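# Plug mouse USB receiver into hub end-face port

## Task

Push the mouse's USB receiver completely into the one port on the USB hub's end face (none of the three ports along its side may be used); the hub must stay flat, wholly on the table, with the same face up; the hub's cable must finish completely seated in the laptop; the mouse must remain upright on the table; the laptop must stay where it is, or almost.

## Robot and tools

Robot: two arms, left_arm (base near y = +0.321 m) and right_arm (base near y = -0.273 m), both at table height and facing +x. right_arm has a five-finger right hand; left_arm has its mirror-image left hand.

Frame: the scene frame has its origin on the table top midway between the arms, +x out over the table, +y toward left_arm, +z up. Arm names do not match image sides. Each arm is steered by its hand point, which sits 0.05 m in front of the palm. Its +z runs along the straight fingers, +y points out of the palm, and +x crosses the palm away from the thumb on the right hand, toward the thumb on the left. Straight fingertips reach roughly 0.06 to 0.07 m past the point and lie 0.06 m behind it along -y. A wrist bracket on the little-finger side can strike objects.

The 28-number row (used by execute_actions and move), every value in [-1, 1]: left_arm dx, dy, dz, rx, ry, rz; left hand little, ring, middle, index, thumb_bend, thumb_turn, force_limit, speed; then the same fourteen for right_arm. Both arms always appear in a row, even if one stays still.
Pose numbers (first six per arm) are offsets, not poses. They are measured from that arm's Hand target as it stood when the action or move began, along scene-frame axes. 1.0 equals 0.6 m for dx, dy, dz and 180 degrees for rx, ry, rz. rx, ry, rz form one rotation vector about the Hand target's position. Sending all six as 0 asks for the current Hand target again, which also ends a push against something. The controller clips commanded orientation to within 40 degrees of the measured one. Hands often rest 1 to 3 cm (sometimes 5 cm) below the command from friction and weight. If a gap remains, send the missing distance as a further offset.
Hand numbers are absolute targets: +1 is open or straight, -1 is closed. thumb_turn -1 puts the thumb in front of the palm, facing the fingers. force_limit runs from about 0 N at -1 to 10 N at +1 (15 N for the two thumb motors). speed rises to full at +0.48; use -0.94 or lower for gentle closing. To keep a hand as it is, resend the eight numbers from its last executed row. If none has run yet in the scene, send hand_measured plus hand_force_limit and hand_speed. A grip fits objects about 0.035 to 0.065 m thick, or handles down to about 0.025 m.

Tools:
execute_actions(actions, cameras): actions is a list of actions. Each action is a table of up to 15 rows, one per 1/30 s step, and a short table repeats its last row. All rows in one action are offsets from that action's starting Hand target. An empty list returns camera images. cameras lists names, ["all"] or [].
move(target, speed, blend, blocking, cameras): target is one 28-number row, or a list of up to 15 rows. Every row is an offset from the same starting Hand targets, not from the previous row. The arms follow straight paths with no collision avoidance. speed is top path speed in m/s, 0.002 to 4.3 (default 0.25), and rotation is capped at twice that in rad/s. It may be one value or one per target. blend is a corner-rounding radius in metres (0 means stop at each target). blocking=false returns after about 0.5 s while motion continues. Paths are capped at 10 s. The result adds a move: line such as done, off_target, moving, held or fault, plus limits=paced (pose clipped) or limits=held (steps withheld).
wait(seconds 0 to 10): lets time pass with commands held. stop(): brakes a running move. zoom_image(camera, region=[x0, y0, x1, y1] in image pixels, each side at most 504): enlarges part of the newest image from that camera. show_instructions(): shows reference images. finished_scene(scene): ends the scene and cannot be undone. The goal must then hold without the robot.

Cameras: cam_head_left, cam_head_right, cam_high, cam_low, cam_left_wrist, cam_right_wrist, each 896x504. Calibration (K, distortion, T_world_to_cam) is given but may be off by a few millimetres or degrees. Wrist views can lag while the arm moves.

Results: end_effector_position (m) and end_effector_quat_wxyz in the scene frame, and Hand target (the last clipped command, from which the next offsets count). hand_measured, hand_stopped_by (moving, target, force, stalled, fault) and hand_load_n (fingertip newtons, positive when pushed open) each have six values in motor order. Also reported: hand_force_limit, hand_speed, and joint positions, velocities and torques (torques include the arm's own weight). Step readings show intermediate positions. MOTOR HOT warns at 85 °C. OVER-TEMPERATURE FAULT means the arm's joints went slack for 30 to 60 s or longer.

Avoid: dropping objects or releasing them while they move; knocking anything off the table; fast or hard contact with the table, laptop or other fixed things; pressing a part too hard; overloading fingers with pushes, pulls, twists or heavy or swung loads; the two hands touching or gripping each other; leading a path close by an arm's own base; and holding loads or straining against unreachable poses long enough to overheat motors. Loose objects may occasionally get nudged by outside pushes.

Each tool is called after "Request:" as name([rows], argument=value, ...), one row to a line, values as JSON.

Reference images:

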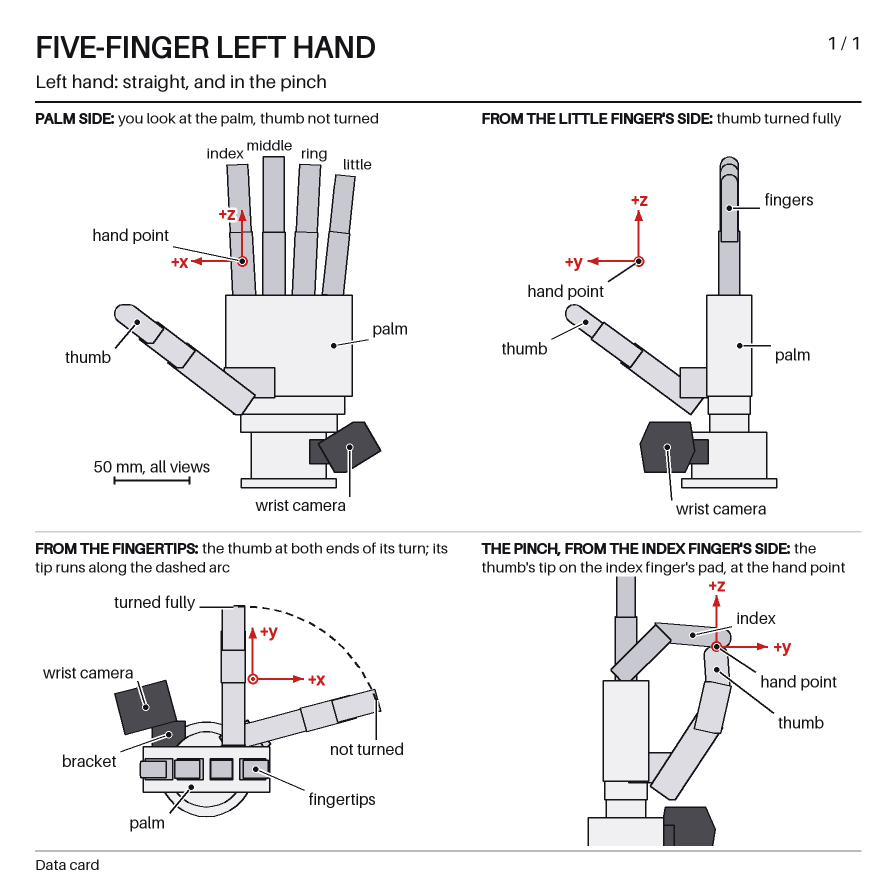

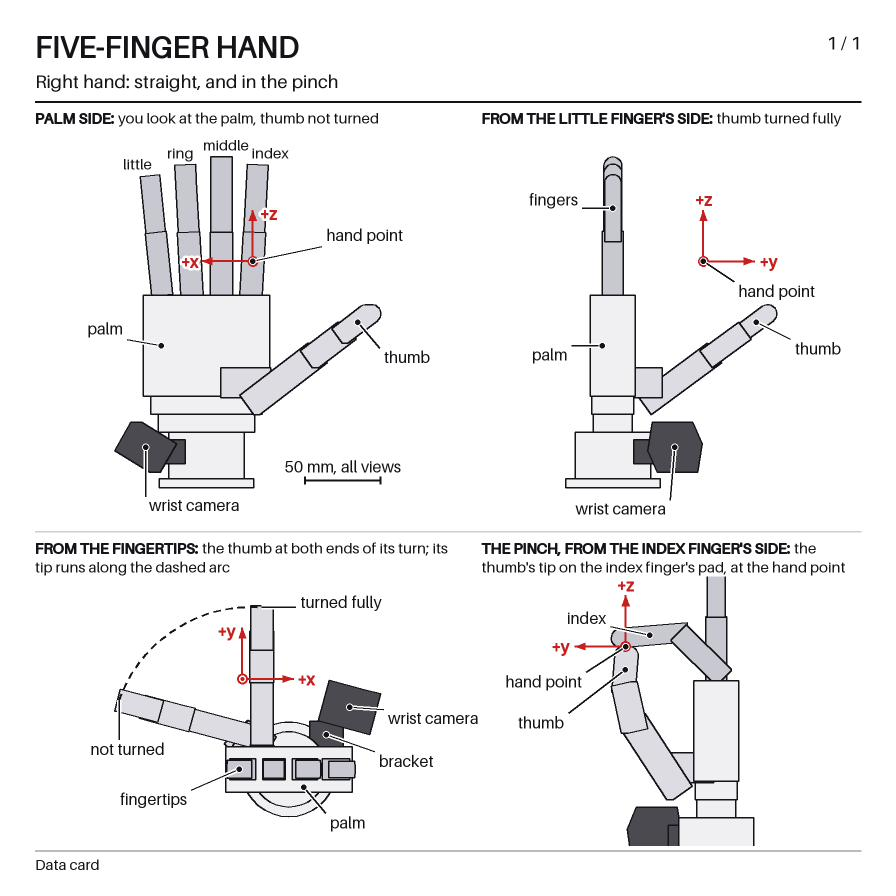

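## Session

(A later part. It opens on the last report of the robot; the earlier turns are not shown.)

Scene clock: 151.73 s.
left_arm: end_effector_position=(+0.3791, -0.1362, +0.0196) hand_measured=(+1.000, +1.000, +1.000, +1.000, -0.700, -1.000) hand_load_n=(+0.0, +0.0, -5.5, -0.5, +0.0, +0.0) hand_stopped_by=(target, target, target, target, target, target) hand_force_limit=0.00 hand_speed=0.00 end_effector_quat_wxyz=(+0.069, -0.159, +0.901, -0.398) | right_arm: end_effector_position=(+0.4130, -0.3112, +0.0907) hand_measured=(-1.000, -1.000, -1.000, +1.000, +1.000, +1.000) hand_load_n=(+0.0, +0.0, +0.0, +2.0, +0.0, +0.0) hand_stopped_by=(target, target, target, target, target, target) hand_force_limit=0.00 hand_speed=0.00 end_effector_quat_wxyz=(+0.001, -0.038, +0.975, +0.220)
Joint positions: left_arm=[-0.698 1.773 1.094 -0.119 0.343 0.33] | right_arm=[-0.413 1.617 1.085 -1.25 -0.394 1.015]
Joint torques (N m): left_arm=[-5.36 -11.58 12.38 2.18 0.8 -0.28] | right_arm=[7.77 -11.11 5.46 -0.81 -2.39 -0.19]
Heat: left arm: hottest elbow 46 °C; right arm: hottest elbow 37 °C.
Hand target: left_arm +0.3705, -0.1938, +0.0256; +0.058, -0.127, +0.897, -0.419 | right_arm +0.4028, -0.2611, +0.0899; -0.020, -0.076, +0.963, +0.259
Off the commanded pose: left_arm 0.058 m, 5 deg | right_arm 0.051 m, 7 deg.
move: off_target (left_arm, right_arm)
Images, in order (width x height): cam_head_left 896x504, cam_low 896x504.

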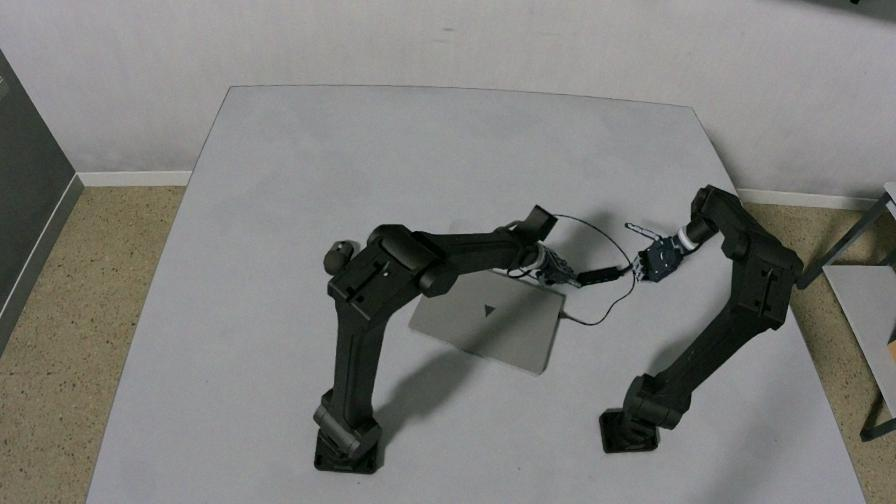

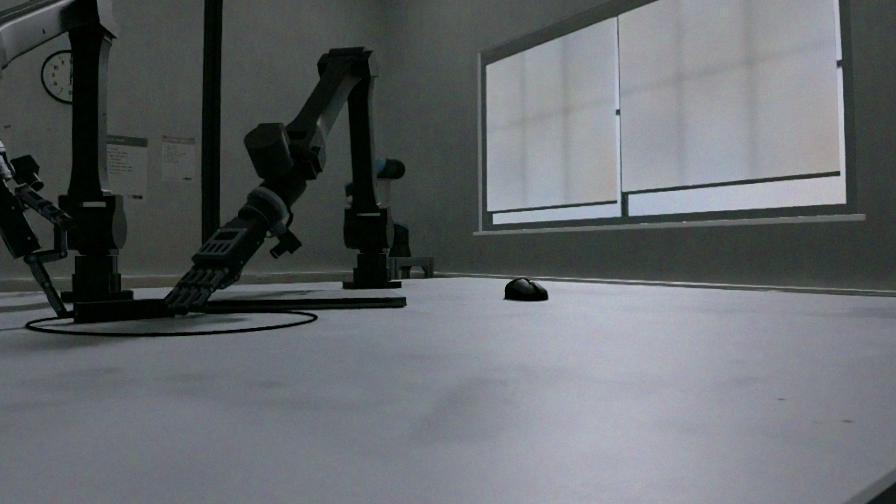

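Request:
zoom_image(camera="cam_head_left", region=[600, 260, 640, 285])

Request:
wait(seconds=0.1, cameras=["cam_high","cam_head_right","cam_right_wrist","cam_left_wrist"])

Request:
zoom_image(camera="cam_high", region=[355, 110, 435, 170])

Request:
zoom_image(camera="cam_head_right", region=[615, 260, 655, 285])

Scaled by 12.600 from the camera's 896x504 image, which has a finer 1280x720 frame.

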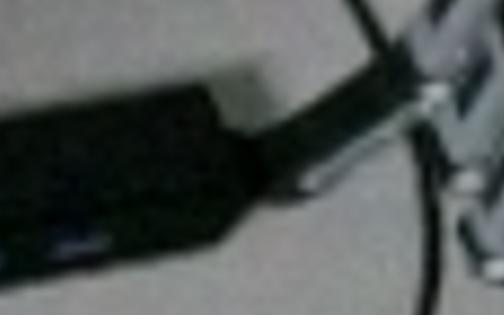

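Scene clock: 152.90 s.
left_arm: end_effector_position=(+0.3791, -0.1362, +0.0196) hand_measured=(+1.000, +1.000, +1.000, +1.000, -0.700, -1.000) hand_load_n=(-0.5, +0.0, -5.5, -1.0, +0.0, +0.0) hand_stopped_by=(target, target, target, target, target, target) hand_force_limit=0.00 hand_speed=0.00 end_effector_quat_wxyz=(+0.069, -0.159, +0.901, -0.398) | right_arm: end_effector_position=(+0.4130, -0.3113, +0.0907) hand_measured=(-1.000, -1.000, -1.000, +1.000, +1.000, +1.000) hand_load_n=(+0.0, +0.0, +0.0, +1.5, +0.0, +0.0) hand_stopped_by=(target, target, target, target, target, target) hand_force_limit=0.00 hand_speed=0.00 end_effector_quat_wxyz=(+0.001, -0.038, +0.975, +0.220)
Joint positions: left_arm=[-0.698 1.773 1.094 -0.119 0.343 0.33] | right_arm=[-0.413 1.617 1.085 -1.25 -0.394 1.016]
Joint torques (N m): left_arm=[-5.36 -11.58 12.38 2.18 0.8 -0.29] | right_arm=[7.18 -11.4 5.56 -0.85 -2.43 -0.23]
Heat: left arm: hottest elbow 46 °C; right arm: hottest elbow 37 °C.
Hand target: left_arm +0.3705, -0.1938, +0.0256; +0.058, -0.127, +0.897, -0.419 | right_arm +0.4028, -0.2611, +0.0899; -0.020, -0.076, +0.963, +0.259
Off the commanded pose: left_arm 0.058 m, 5 deg | right_arm 0.051 m, 7 deg.
wait: 0.10 s; at rest from the start
camera_calibration:
cam_left_wrist: T_world_to_cam=[[0.00753163, -0.662266, 0.749231, -0.11212], [-0.961267, 0.201641, 0.187899, 0.388198], [-0.275515, -0.721626, -0.635096, 0.132127], [0, 0, 0, 1]] pos_world=[0.410409, -0.0571841, 0.0949749]
cam_right_wrist: T_world_to_cam=[[-0.374681, 0.847648, 0.375643, 0.381311], [0.833536, 0.130546, 0.53682, -0.344103], [0.405996, 0.514248, -0.755458, 0.172899], [0, 0, 0, 1]] pos_world=[0.359496, -0.367209, 0.172103]
Images, in order (width x height): cam_head_right 896x504, cam_high 896x504, cam_left_wrist 896x504, cam_right_wrist 896x504.

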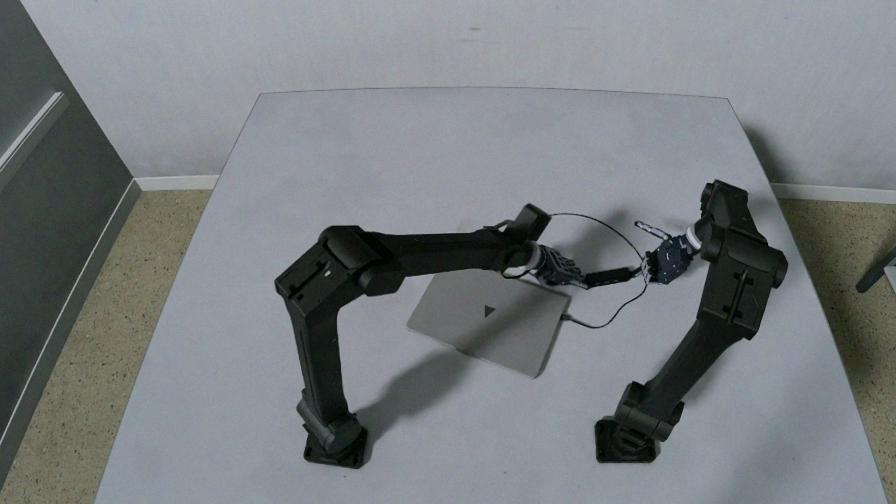

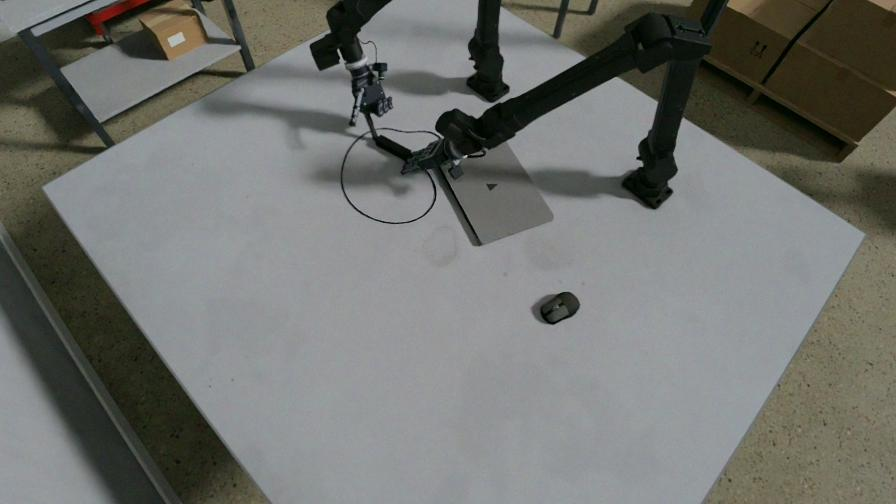

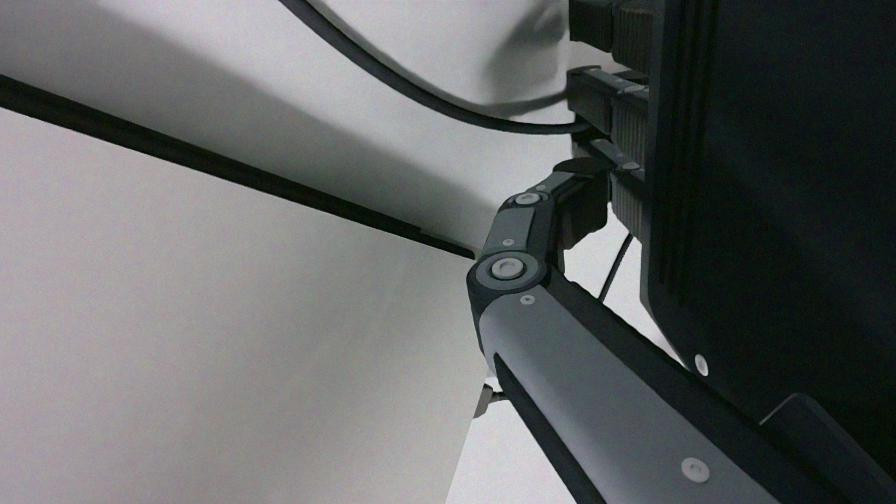

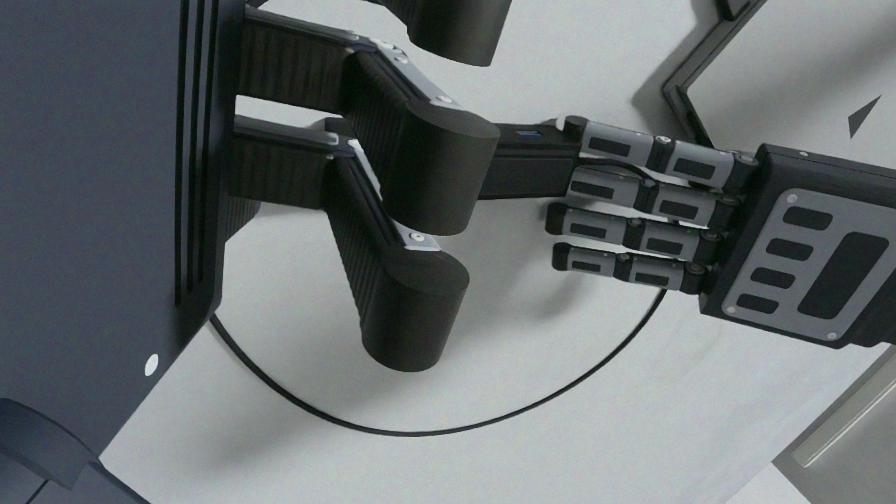

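Scaled by 6.300 from the camera's 896x504 image, which has a finer 1280x720 frame.

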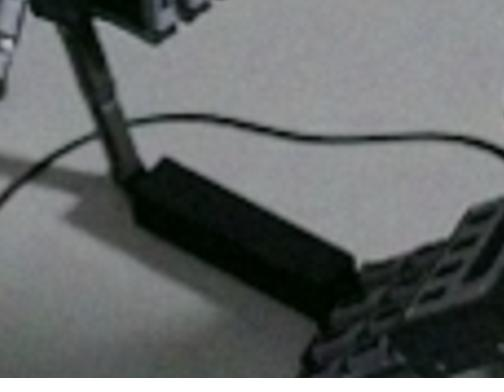

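Scaled by 12.600 from the camera's 896x504 image, which has a finer 1280x720 frame.

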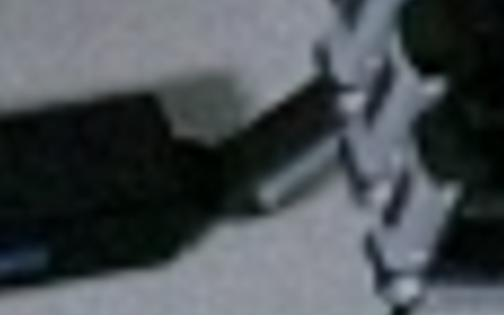

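Request:
zoom_image(camera="cam_high", region=[362, 125, 402, 155])

Scaled by 12.600 from the camera's 896x504 image, which has a finer 1280x720 frame.

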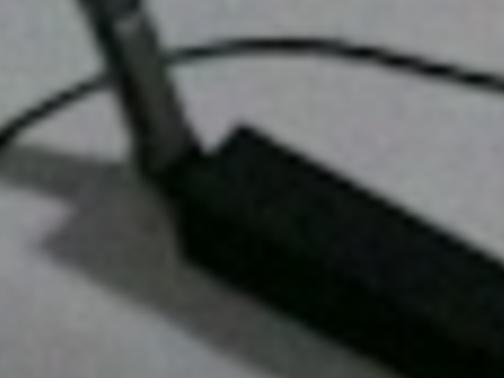

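Request:
wait(seconds=0.1, cameras=["cam_low"])

Request:
zoom_image(camera="cam_low", region=[54, 304, 86, 324])

Scene clock: 157.00 s.
left_arm: end_effector_position=(+0.3791, -0.1362, +0.0196) hand_measured=(+1.000, +1.000, +1.000, +1.000, -0.700, -1.000) hand_load_n=(+0.0, +0.0, -5.5, -1.0, +0.0, +0.0) hand_stopped_by=(target, target, target, target, target, target) hand_force_limit=0.00 hand_speed=0.00 end_effector_quat_wxyz=(+0.069, -0.159, +0.901, -0.398) | right_arm: end_effector_position=(+0.4130, -0.3113, +0.0907) hand_measured=(-1.000, -1.000, -1.000, +1.000, +1.000, +1.000) hand_load_n=(+0.0, +0.0, +0.0, +1.5, +0.0, +0.0) hand_stopped_by=(target, target, target, target, target, target) hand_force_limit=0.00 hand_speed=0.00 end_effector_quat_wxyz=(+0.001, -0.038, +0.975, +0.220)
Joint positions: left_arm=[-0.698 1.773 1.094 -0.119 0.343 0.33] | right_arm=[-0.413 1.617 1.085 -1.25 -0.394 1.016]
Joint torques (N m): left_arm=[-5.36 -11.63 12.37 2.18 0.8 -0.28] | right_arm=[8.64 -11.87 5.45 -0.85 -2.34 -0.22]
Heat: left arm: hottest elbow 47 °C; right arm: hottest elbow 37 °C.
Hand target: left_arm +0.3705, -0.1938, +0.0256; +0.058, -0.127, +0.897, -0.419 | right_arm +0.4028, -0.2611, +0.0899; -0.020, -0.076, +0.963, +0.259
Off the commanded pose: left_arm 0.058 m, 5 deg | right_arm 0.051 m, 7 deg.
wait: 0.10 s; at rest from the start
Images, in order (width x height): cam_low 896x504.

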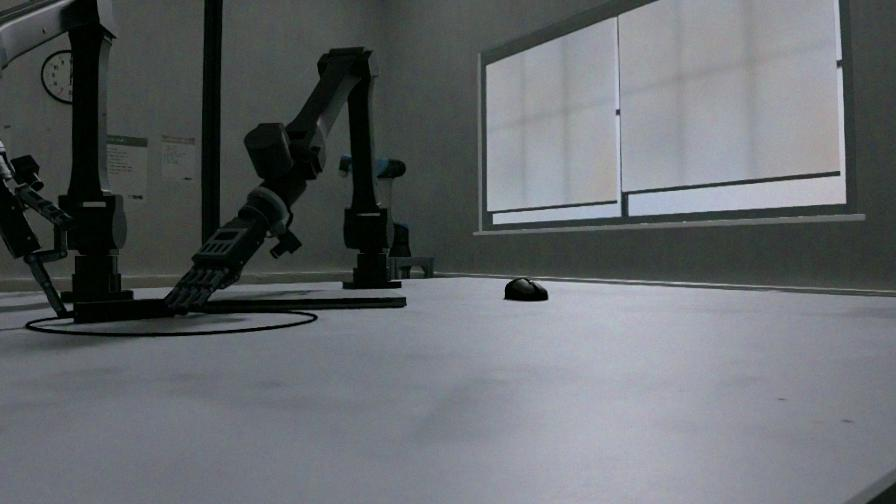

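Scaled by 15.750 from the camera's 896x504 image, which has a finer 1280x720 frame.

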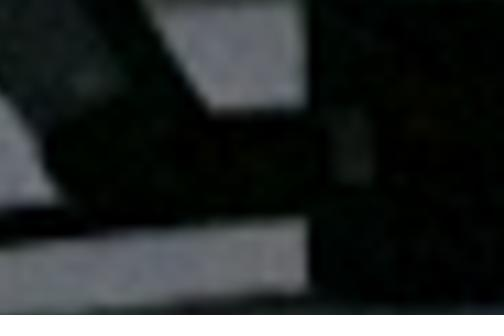

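Request:
move(target=[-0.008,-0.003,0.0,0,0,0,1,1,1,1,-0.7,-1,0,0,0.025,0.005,0.00,0,0,0,-1,-1,-1,1,1,1,0,0], speed=0.03, cameras=["cam_head_left","cam_low","cam_high"])

Request:
zoom_image(camera="cam_low", region=[54, 304, 86, 324])

Request:
zoom_image(camera="cam_head_left", region=[560, 250, 660, 310])

Request:
zoom_image(camera="cam_high", region=[362, 125, 402, 155])

Scene clock: 164.07 s.
left_arm: end_effector_position=(+0.3787, -0.1371, +0.0194) hand_measured=(+1.000, +1.000, +1.000, +1.000, -0.700, -1.000) hand_load_n=(+0.0, +0.0, -7.0, +0.0, +0.0, +0.0) hand_stopped_by=(target, target, target, target, target, target) hand_force_limit=0.00 hand_speed=0.00 end_effector_quat_wxyz=(+0.071, -0.162, +0.901, -0.396) | right_arm: end_effector_position=(+0.4255, -0.3066, +0.0967) hand_measured=(-1.000, -1.000, -1.000, +1.000, +1.000, +1.000) hand_load_n=(+0.0, +0.0, +0.0, +2.0, +0.0, +0.0) hand_stopped_by=(target, target, target, target, target, target) hand_force_limit=0.00 hand_speed=0.00 end_effector_quat_wxyz=(+0.010, -0.041, +0.976, +0.215)
Joint positions: left_arm=[-0.702 1.773 1.094 -0.119 0.333 0.324] | right_arm=[-0.39 1.617 1.107 -1.242 -0.396 1.039]
Joint torques (N m): left_arm=[-5.66 -11.99 11.9 2.36 0.94 -0.28] | right_arm=[7.36 -8.7 6.68 -0.91 -2.52 -0.21]
Heat: left arm: hottest elbow 48 °C; right arm: hottest elbow 37 °C.
Hand target: left_arm +0.3658, -0.1954, +0.0254; +0.058, -0.127, +0.897, -0.418 | right_arm +0.4178, -0.2582, +0.0899; -0.020, -0.076, +0.963, +0.259
Off the commanded pose: left_arm 0.060 m, 5 deg | right_arm 0.050 m, 7 deg.
move: off_target (left_arm, right_arm)
Images, in order (width x height): cam_head_left 896x504, cam_high 896x504, cam_low 896x504.

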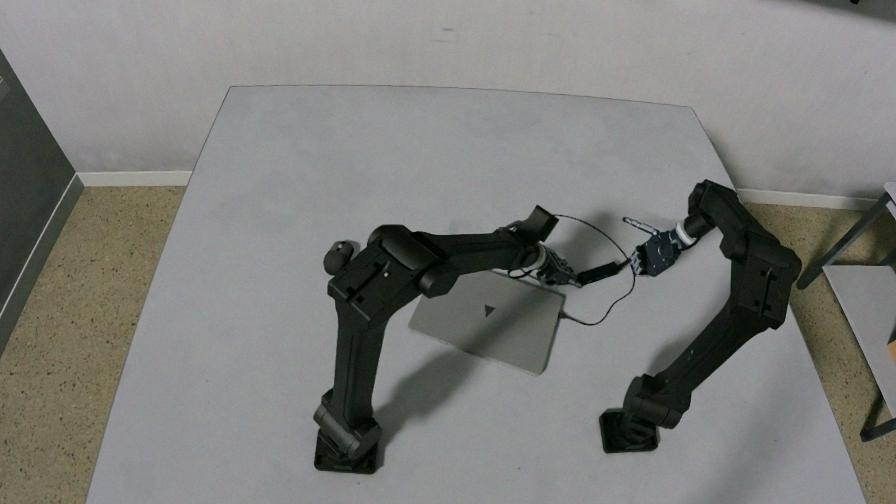

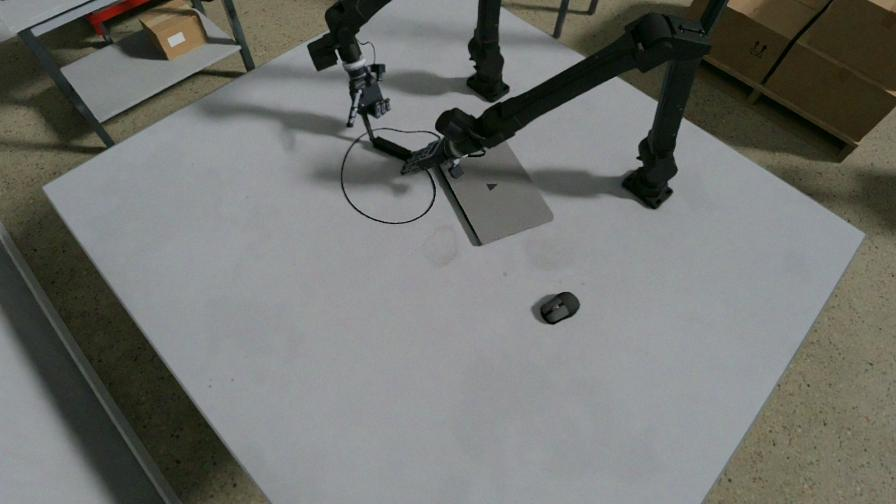

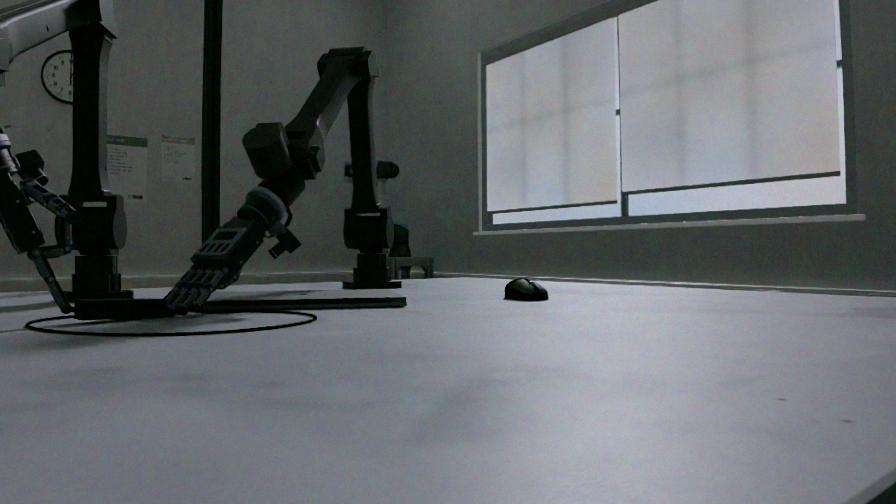

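Scaled by 15.750 from the camera's 896x504 image, which has a finer 1280x720 frame.

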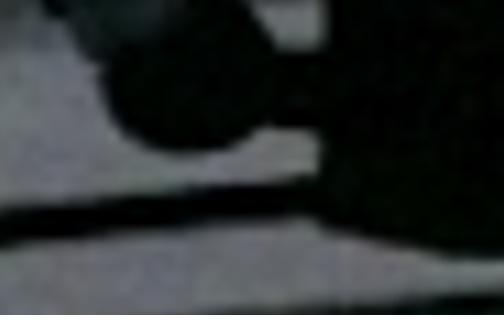

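Scaled by 5.040 from the camera's 896x504 image, which has a finer 1280x720 frame.

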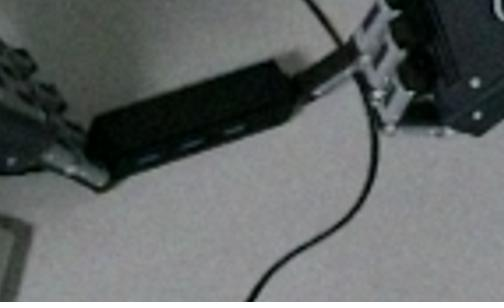

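Scaled by 12.600 from the camera's 896x504 image, which has a finer 1280x720 frame.

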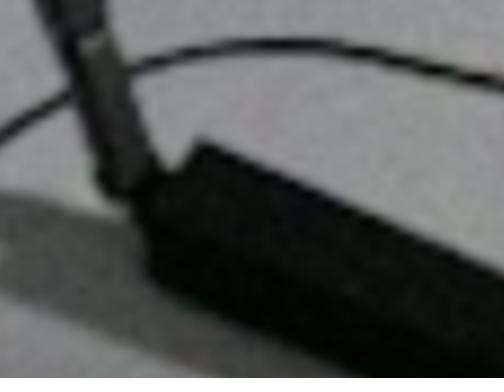

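Request:
move(target=[0,0,0.0,0,0,0,1,1,1,1,-0.7,-1,0,0,0,0,-0.017,0,0,0,-1,-1,-1,1,1,1,0,0], speed=0.03, cameras=["cam_head_left","cam_low"])

Request:
zoom_image(camera="cam_low", region=[54, 304, 86, 324])

Request:
zoom_image(camera="cam_head_left", region=[560, 250, 660, 310])

Scene clock: 167.17 s.
left_arm: end_effector_position=(+0.3785, -0.1373, +0.0194) hand_measured=(+1.000, +1.000, +1.000, +1.000, -0.700, -1.000) hand_load_n=(+0.0, +0.0, -6.5, +0.0, +0.0, +0.0) hand_stopped_by=(target, target, target, target, target, target) hand_force_limit=0.00 hand_speed=0.00 end_effector_quat_wxyz=(+0.071, -0.162, +0.901, -0.396) | right_arm: end_effector_position=(+0.4311, -0.3052, +0.0956) hand_measured=(-1.000, -1.000, -1.000, +1.000, +1.000, +1.000) hand_load_n=(+0.0, +0.0, +0.0, +1.5, +0.0, +0.0) hand_stopped_by=(target, target, target, target, target, target) hand_force_limit=0.00 hand_speed=0.00 end_effector_quat_wxyz=(+0.020, -0.045, +0.976, +0.213)
Joint positions: left_arm=[-0.702 1.773 1.094 -0.119 0.333 0.323] | right_arm=[-0.384 1.62 1.107 -1.219 -0.403 1.04]
Joint torques (N m): left_arm=[-5.66 -11.93 11.89 2.36 0.95 -0.27] | right_arm=[7.06 -8.47 5.65 -1.01 -2.18 -0.26]
Heat: left arm: hottest elbow 49 °C; right arm: hottest elbow 37 °C.
Hand target: left_arm +0.3657, -0.1955, +0.0254; +0.058, -0.127, +0.897, -0.418 | right_arm +0.4178, -0.2582, +0.0797; -0.020, -0.076, +0.963, +0.259
Off the commanded pose: left_arm 0.060 m, 5 deg | right_arm 0.051 m, 8 deg.
move: off_target (left_arm, right_arm)
Images, in order (width x height): cam_head_left 896x504, cam_low 896x504.

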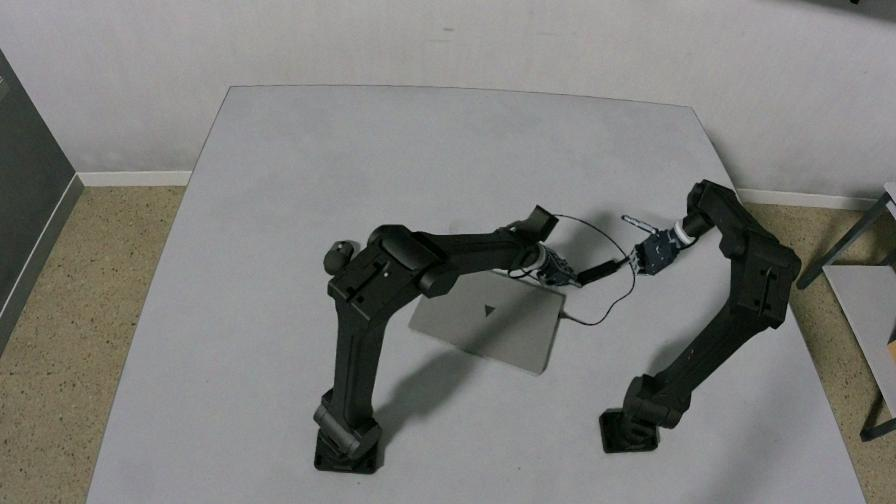

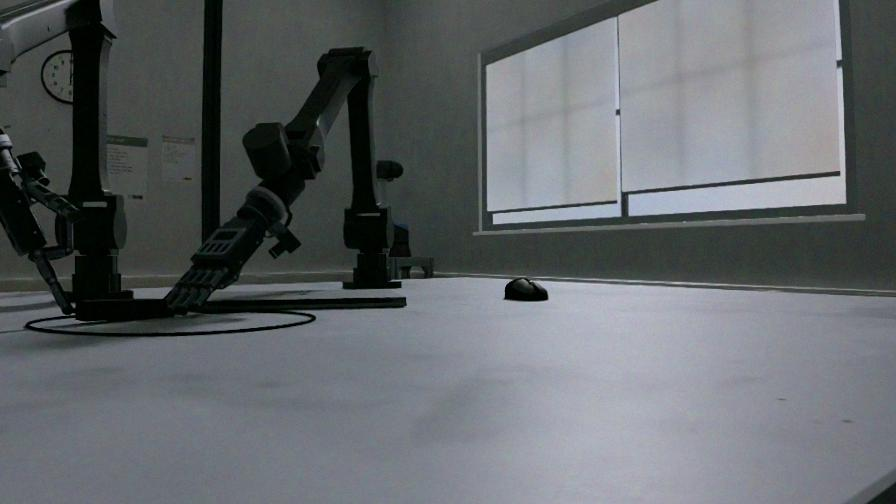

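Scaled by 15.750 from the camera's 896x504 image, which has a finer 1280x720 frame.

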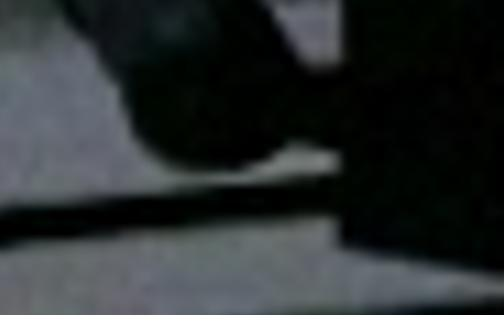

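Scaled by 5.040 from the camera's 896x504 image, which has a finer 1280x720 frame.

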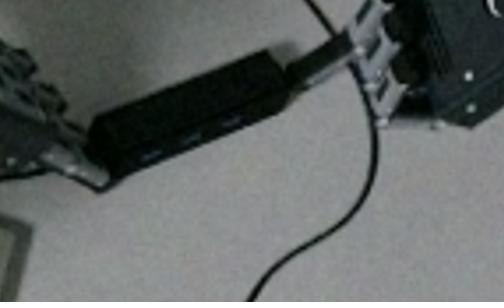

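Request:
move(target=[0.015,0.146,0.0,0,0,0,1,1,1,1,-0.7,-1,0,0,0.033,-0.113,-0.005,0,0,0,-1,-1,-1,1,1,1,0,0], speed=0.06, cameras=["cam_head_left","cam_low","cam_high"])

Request:
zoom_image(camera="cam_low", region=[54, 304, 86, 324])

Request:
zoom_image(camera="cam_head_left", region=[560, 250, 660, 310])

Request:
zoom_image(camera="cam_high", region=[362, 125, 402, 155])

Scene clock: 170.50 s.
left_arm: end_effector_position=(+0.3694, -0.1131, +0.0212) hand_measured=(+1.000, +1.000, +1.000, +1.000, -0.700, -1.000) hand_load_n=(+0.0, +0.0, +0.0, +0.0, +0.0, +0.0) hand_stopped_by=(target, target, target, target, target, target) hand_force_limit=0.00 hand_speed=0.00 end_effector_quat_wxyz=(+0.051, -0.128, +0.900, -0.414) | right_arm: end_effector_position=(+0.4229, -0.3073, +0.0862) hand_measured=(-1.000, -1.000, -1.000, +1.000, +1.000, +1.000) hand_load_n=(+0.0, +0.0, +0.0, -6.0, +0.0, +0.0) hand_stopped_by=(target, target, target, target, target, target) hand_force_limit=0.00 hand_speed=0.00 end_effector_quat_wxyz=(-0.021, -0.081, +0.959, +0.270)
Joint positions: left_arm=[-0.657 1.734 1.033 -0.105 0.441 0.4] | right_arm=[-0.411 1.736 1.178 -1.342 -0.447 0.895]
Joint torques (N m): left_arm=[0.56 -16.21 6.2 1.98 0.44 -0.06] | right_arm=[-0.62 -10.58 11.43 0.36 0.5 0.01]
Heat: left arm: hottest elbow 49 °C; right arm: hottest elbow 38 °C.
Hand target: left_arm +0.3748, -0.1079, +0.0254; +0.058, -0.127, +0.897, -0.418 | right_arm +0.4376, -0.3259, +0.0767; -0.020, -0.076, +0.963, +0.259
Off the commanded pose: left_arm 0.009 m, 1 deg | right_arm 0.026 m, 1 deg.
move: off_target (right_arm)
Images, in order (width x height): cam_head_left 896x504, cam_high 896x504, cam_low 896x504.

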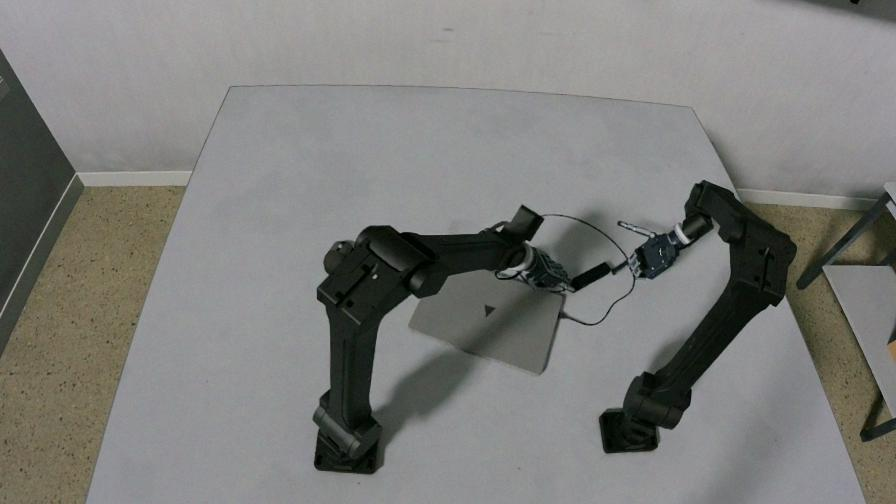

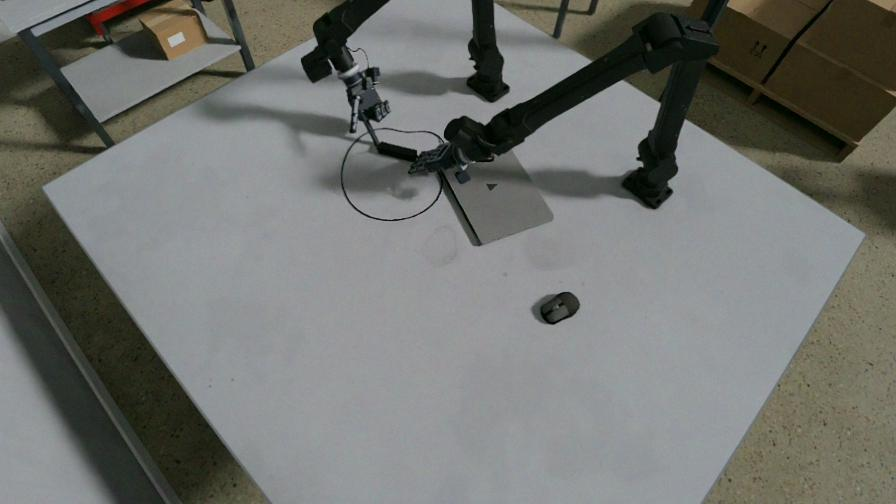

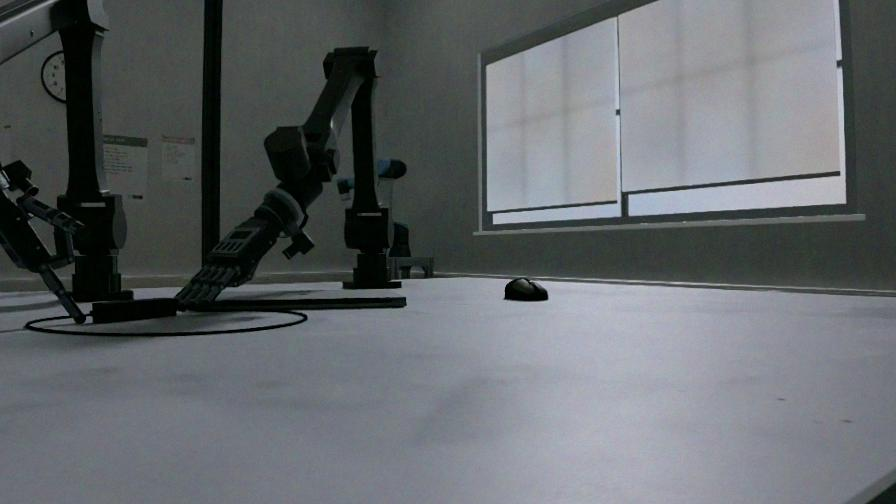

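Scaled by 15.750 from the camera's 896x504 image, which has a finer 1280x720 frame.

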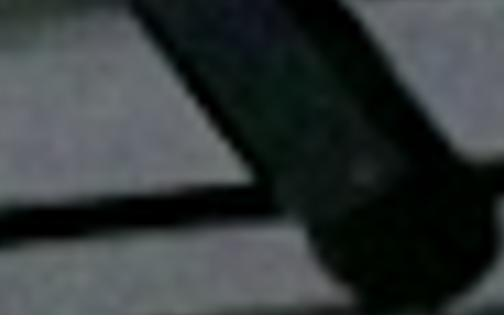

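Scaled by 5.040 from the camera's 896x504 image, which has a finer 1280x720 frame.

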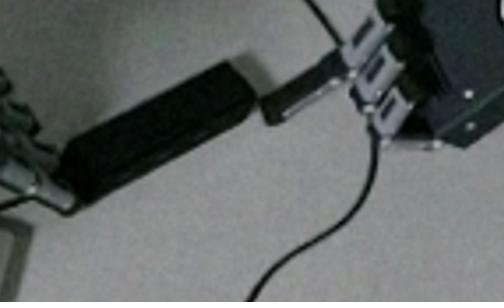

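Scaled by 12.600 from the camera's 896x504 image, which has a finer 1280x720 frame.

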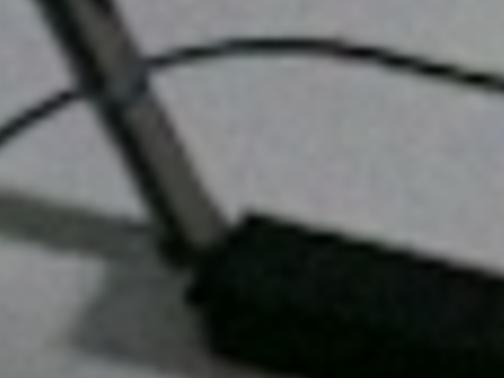

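Request:
move(target=[0,0,0.0,0,0,0,1,1,1,1,-0.7,-1,0,0,-0.01,0.0,0.05,0,0,0,-1,-1,-1,1,1,1,0,0], speed=0.1, cameras=["cam_head_left","cam_low","cam_high","cam_head_right"])

Request:
zoom_image(camera="cam_low", region=[70, 290, 130, 330])

Request:
zoom_image(camera="cam_head_left", region=[560, 250, 660, 310])

Request:
zoom_image(camera="cam_high", region=[362, 125, 432, 175])

Scene clock: 172.80 s.
left_arm: end_effector_position=(+0.3693, -0.1131, +0.0213) hand_measured=(+1.000, +1.000, +1.000, +1.000, -0.700, -1.000) hand_load_n=(+0.0, +0.0, +0.0, +0.0, +0.0, +0.0) hand_stopped_by=(target, target, target, target, target, target) hand_force_limit=0.00 hand_speed=0.00 end_effector_quat_wxyz=(+0.050, -0.127, +0.900, -0.414) | right_arm: end_effector_position=(+0.4157, -0.3148, +0.0918) hand_measured=(-1.000, -1.000, -1.000, +1.000, +1.000, +1.000) hand_load_n=(+0.0, +0.0, +0.0, +0.0, +0.0, +0.0) hand_stopped_by=(target, target, target, target, target, target) hand_force_limit=0.00 hand_speed=0.00 end_effector_quat_wxyz=(-0.041, -0.071, +0.959, +0.271)
Joint positions: left_arm=[-0.657 1.734 1.033 -0.105 0.442 0.4] | right_arm=[-0.428 1.736 1.193 -1.396 -0.425 0.894]
Joint torques (N m): left_arm=[0.56 -16.21 6.19 1.99 0.44 -0.06] | right_arm=[-0.09 -13.04 11.81 -0.12 -0.24 -0.05]
Heat: left arm: hottest elbow 48 °C; right arm: hottest elbow 38 °C.
Hand target: left_arm +0.3747, -0.1080, +0.0255; +0.058, -0.127, +0.897, -0.419 | right_arm +0.4316, -0.3260, +0.1067; -0.020, -0.076, +0.963, +0.259
Off the commanded pose: left_arm 0.009 m, 1 deg | right_arm 0.024 m, 3 deg.
move: off_target (right_arm)
Images, in order (width x height): cam_head_left 896x504, cam_head_right 896x504, cam_high 896x504, cam_low 896x504.

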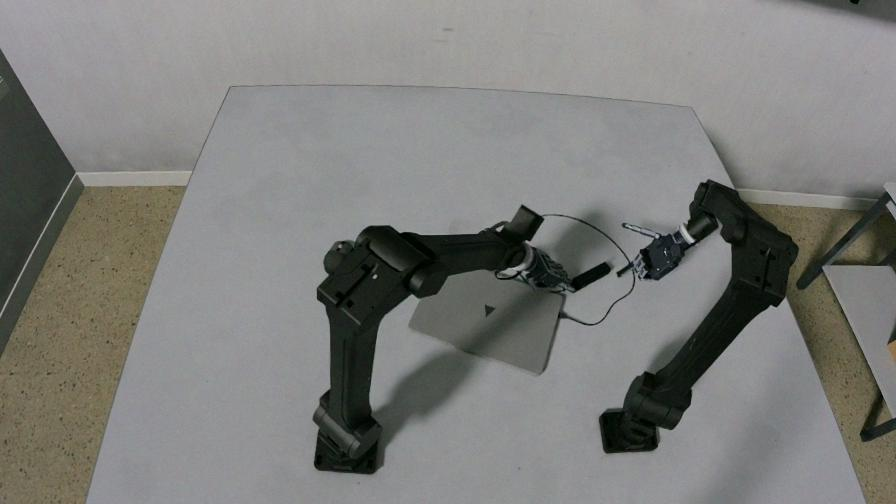

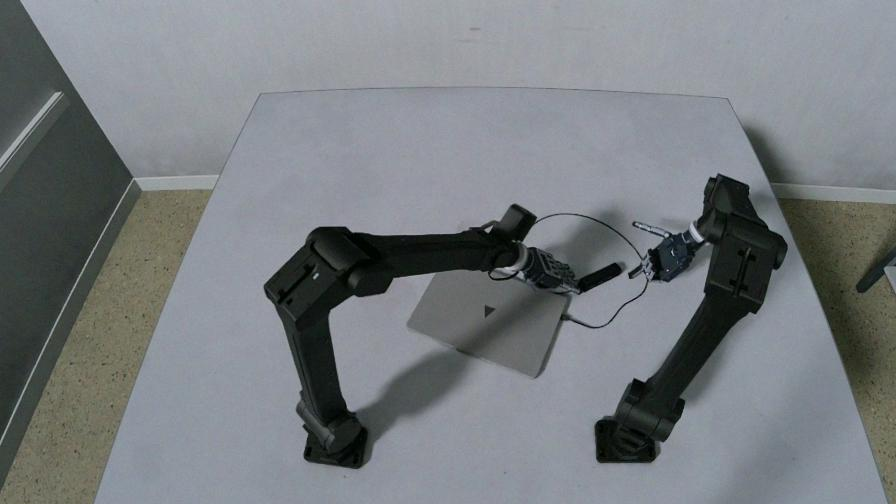

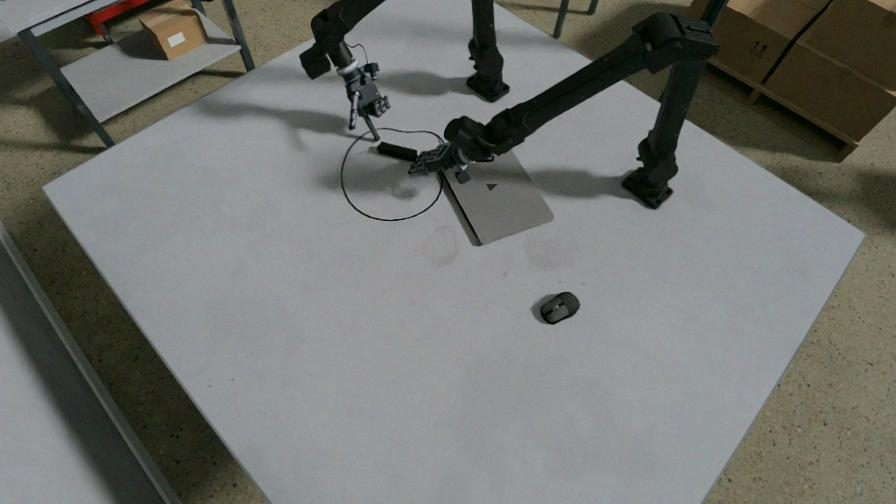

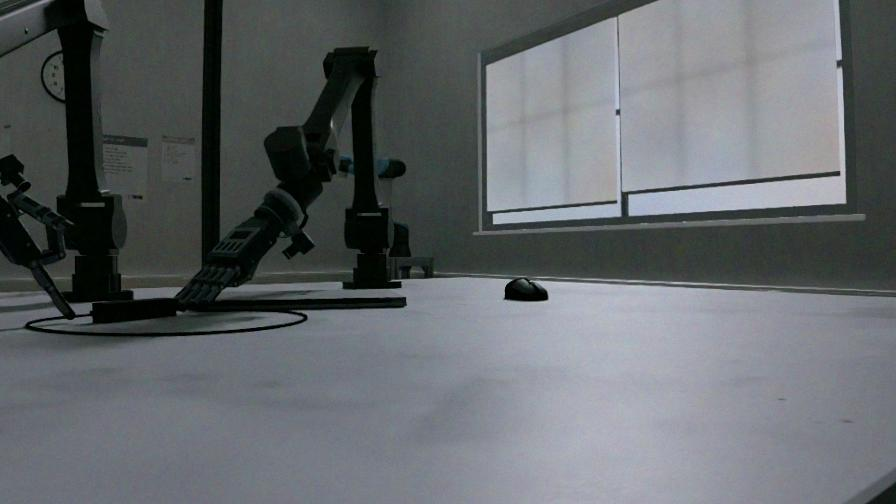

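Scaled by 8.400 from the camera's 896x504 image, which has a finer 1280x720 frame.

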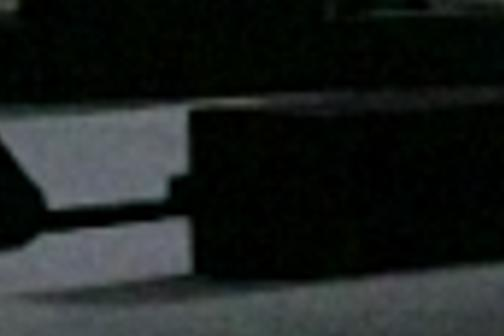

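Scaled by 5.040 from the camera's 896x504 image, which has a finer 1280x720 frame.

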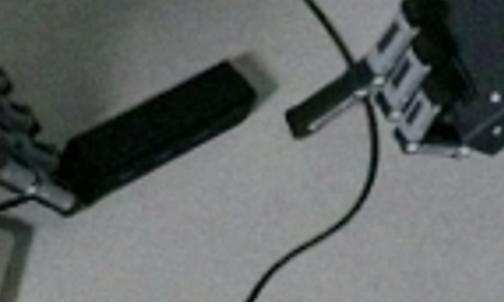

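Scaled by 7.200 from the camera's 896x504 image, which has a finer 1280x720 frame.

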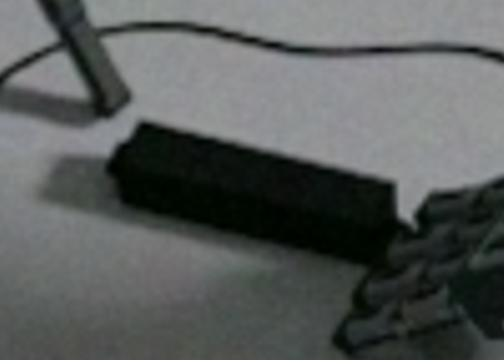

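Request:
zoom_image(camera="cam_low", region=[80, 300, 108, 326])

Request:
zoom_image(camera="cam_high", region=[370, 138, 394, 156])

Request:
zoom_image(camera="cam_head_left", region=[595, 255, 625, 275])

Scaled by 18.000 from the camera's 896x504 image, which has a finer 1280x720 frame.

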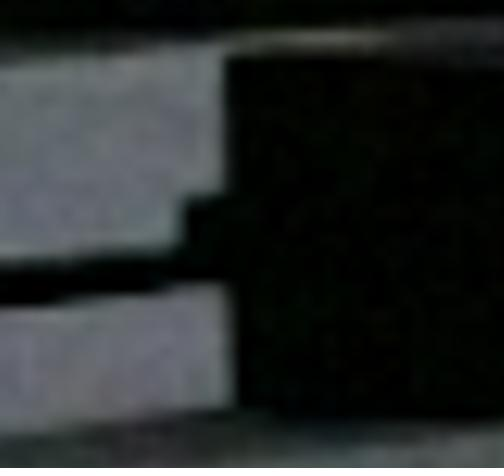

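Scaled by 21.000 from the camera's 896x504 image, which has a finer 1280x720 frame.

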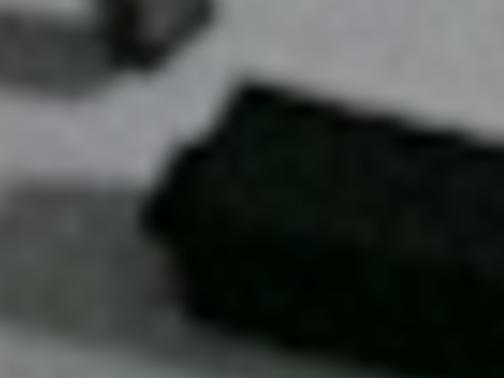

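Scaled by 16.800 from the camera's 896x504 image, which has a finer 1280x720 frame.

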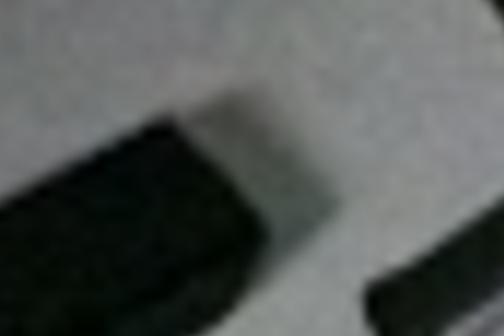

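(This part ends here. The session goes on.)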